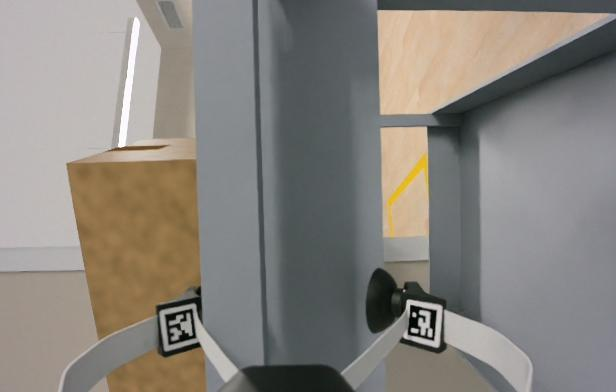

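Request:
move(
  blocking=false,
  r1={"base":{"translate_m":-0.05,"strafe_m":-0.5},"joints":{"wrist_yaw_rad":0.35},"speeds":{"wrist_yaw_rad":0.1},"pace":"slow","contact_limits":{"strafe_m":0.8}},
  cameras=[],
)

Request:
wait(
  seconds=7,
  cameras=["r1_head_left_camera"],
)

Scene clock: 793.63 s.
move: r1 moving
r1.base_odometry: x=-3.242 y=+0.294 heading=+0.672
r1.turned_by_wheels: +0.000
r1.turned_by_imu: +0.000
r1.base_tilt: forward=-1.6 right=+1.3
r1.lidar_m: 0.40 0.44 1.60 1.51 1.52 1.91 4.07 4.62 3.53 1.75 1.25 0.41
r1.base_status: translate_m moving; strafe_m moving
r1.joint_positions: lift_m=+0.655 arm_m=+0.000 wrist_yaw_rad=-0.081 wrist_pitch_rad=+0.006 wrist_roll_rad=+1.569 gripper_m=+0.001
r1.joint_status: wrist_yaw_rad moving
r1.measured_speeds: translate_m=-0.005 strafe_m=-0.053 rotate_rad=+0.001 lift_m=+0.000 arm_m=+0.000 wrist_yaw_rad=+0.120 wrist_pitch_rad=+0.000 wrist_roll_rad=+0.000
r1.motor_effort: lift_m=+18(18) arm_m=+4(4) wheel_0=+8(10) wheel_1=-4(7) wheel_2=+0(4)
r1.servo_current: wrist_yaw_rad=59(72) wrist_pitch_rad=46(52) wrist_roll_rad=39(59) gripper_m=117(124)
r1.contact_limits: strafe_m 0.8
r1.hand_pose: x=+0.4513 y=-0.1104 z=+0.8316 quat_wxyz=(+0.707, +0.706, -0.027, -0.031) (m; r1's base frame)
r1.wrist_depth_mm: - - - 212 - 1708 1138 / - - - 216 - 1618 - / - 508 413 216 218 - - / - 421 413 220 220 - - / - 439 161 221 224 - - / - 452 178 224 198 - - / - 165 182 224 170 143 -
r2.base_odometry: x=-2.730 y=+1.101 heading=-2.523
r2.turned_by_wheels: +0.000
r2.turned_by_imu: +0.000
r2.base_tilt: forward=-0.6 right=+0.0
r2.lidar_m: 0.61 3.61 4.85 4.80 1.83 1.35 1.23 1.30 1.04 0.98 0.90 0.68
r2.base_status: not commanded
r2.joint_positions: lift_m=+0.920 arm_m=+0.198 wrist_yaw_rad=+0.027 wrist_pitch_rad=+0.001 wrist_roll_rad=+0.000 gripper_m=-0.019
r2.joint_status: not commanded
r2.measured_speeds: all 0
r2.motor_effort: lift_m=+19(19) arm_m=-4(4) wheel_0=+16(17) wheel_1=+3(3) wheel_2=+19(19)
r2.servo_current: wrist_yaw_rad=176(182) wrist_pitch_rad=39(46) wrist_roll_rad=39(59) gripper_m=78(78)
r2.contact_limits: translate_m 0.9
r2.hand_pose: x=+0.6595 y=-0.0797 z=+1.0979 quat_wxyz=(+1.000, +0.000, +0.000, +0.013) (m; r2's base frame)
r2.wrist_depth_mm: - - 250 235 230 221 215 / - - 251 236 230 223 216 / - - 252 237 233 224 216 / - - 255 177 234 225 220 / - - 256 175 236 226 220 / - - 185 168 233 227 220 / - - 260 - 237 226 222
pictures: none
No camera images: "cameras" was empty.

Scene clock: 799.37 s.
earlier move: r1 done
r1.base_odometry: x=-2.977 y=-0.117 heading=+0.672
r1.turned_by_wheels: +0.000
r1.turned_by_imu: -0.001
r1.base_tilt: forward=-1.6 right=+1.3
r1.lidar_m: 0.43 0.38 1.76 1.98 2.00 2.53 - 4.50 2.98 1.42 0.81 0.46
r1.base_status: done
r1.joint_positions: lift_m=+0.655 arm_m=+0.000 wrist_yaw_rad=+0.354 wrist_pitch_rad=-0.007 wrist_roll_rad=+1.569 gripper_m=+0.001
r1.joint_status: all done
r1.measured_speeds: all 0
r1.motor_effort: lift_m=+18(18) arm_m=+4(4) wheel_0=+5(15) wheel_1=-2(7) wheel_2=+3(11)
r1.servo_current: wrist_yaw_rad=65(85) wrist_pitch_rad=52(59) wrist_roll_rad=39(72) gripper_m=52(124)
r1.contact_limits: strafe_m 0.8
r1.hand_pose: x=+0.4717 y=+0.0179 z=+0.8352 quat_wxyz=(+0.696, +0.696, +0.122, +0.127) (m; r1's base frame)
r1.wrist_depth_mm: - - - - 230 1576 1118 / - - - 227 228 1618 230 / - - - 229 229 - - / - 442 436 230 231 - - / - 452 445 234 233 - - / - 473 189 191 183 - - / - 141 488 145 157 - -
r2.base_odometry: x=-2.730 y=+1.101 heading=-2.523
r2.turned_by_wheels: +0.000
r2.turned_by_imu: +0.001
r2.base_tilt: forward=-0.6 right=+0.0
r2.lidar_m: 0.62 1.36 4.88 4.81 1.84 1.33 1.25 1.31 1.04 0.98 0.92 0.67
r2.base_status: not commanded
r2.joint_positions: lift_m=+0.920 arm_m=+0.198 wrist_yaw_rad=+0.027 wrist_pitch_rad=+0.001 wrist_roll_rad=+0.000 gripper_m=-0.019
r2.joint_status: not commanded
r2.measured_speeds: all 0
r2.on_its_own: wrist_yaw_rad is at rest, and its servo_current (163 mA) is outside its rest range (0 to 104 mA)
r2.motor_effort: lift_m=+19(19) arm_m=-3(4) wheel_0=+16(17) wheel_1=+3(3) wheel_2=+19(19)
r2.servo_current: wrist_yaw_rad=163(182) wrist_pitch_rad=39(46) wrist_roll_rad=46(59) gripper_m=78(85)
r2.contact_limits: translate_m 0.9
r2.hand_pose: x=+0.6595 y=-0.0797 z=+1.0979 quat_wxyz=(+1.000, +0.000, +0.000, +0.013) (m; r2's base frame)
r2.wrist_depth_mm: - - 248 235 229 220 215 / - - 251 236 231 222 216 / - - 253 238 233 225 217 / - - 254 177 234 226 220 / - - 256 175 236 226 220 / - - 185 168 234 227 220 / - - 262 - 236 226 222
wait: 5.73 of 7 s (r1 has come to rest)
pictures: r1_head_left_camera
Images, in order (width x height): r1_head_left_camera 420x672.

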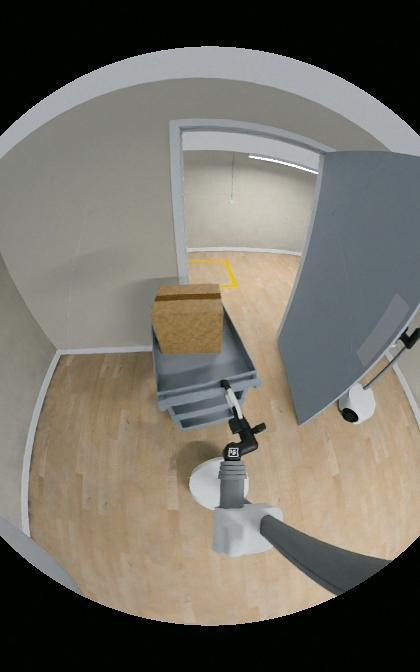

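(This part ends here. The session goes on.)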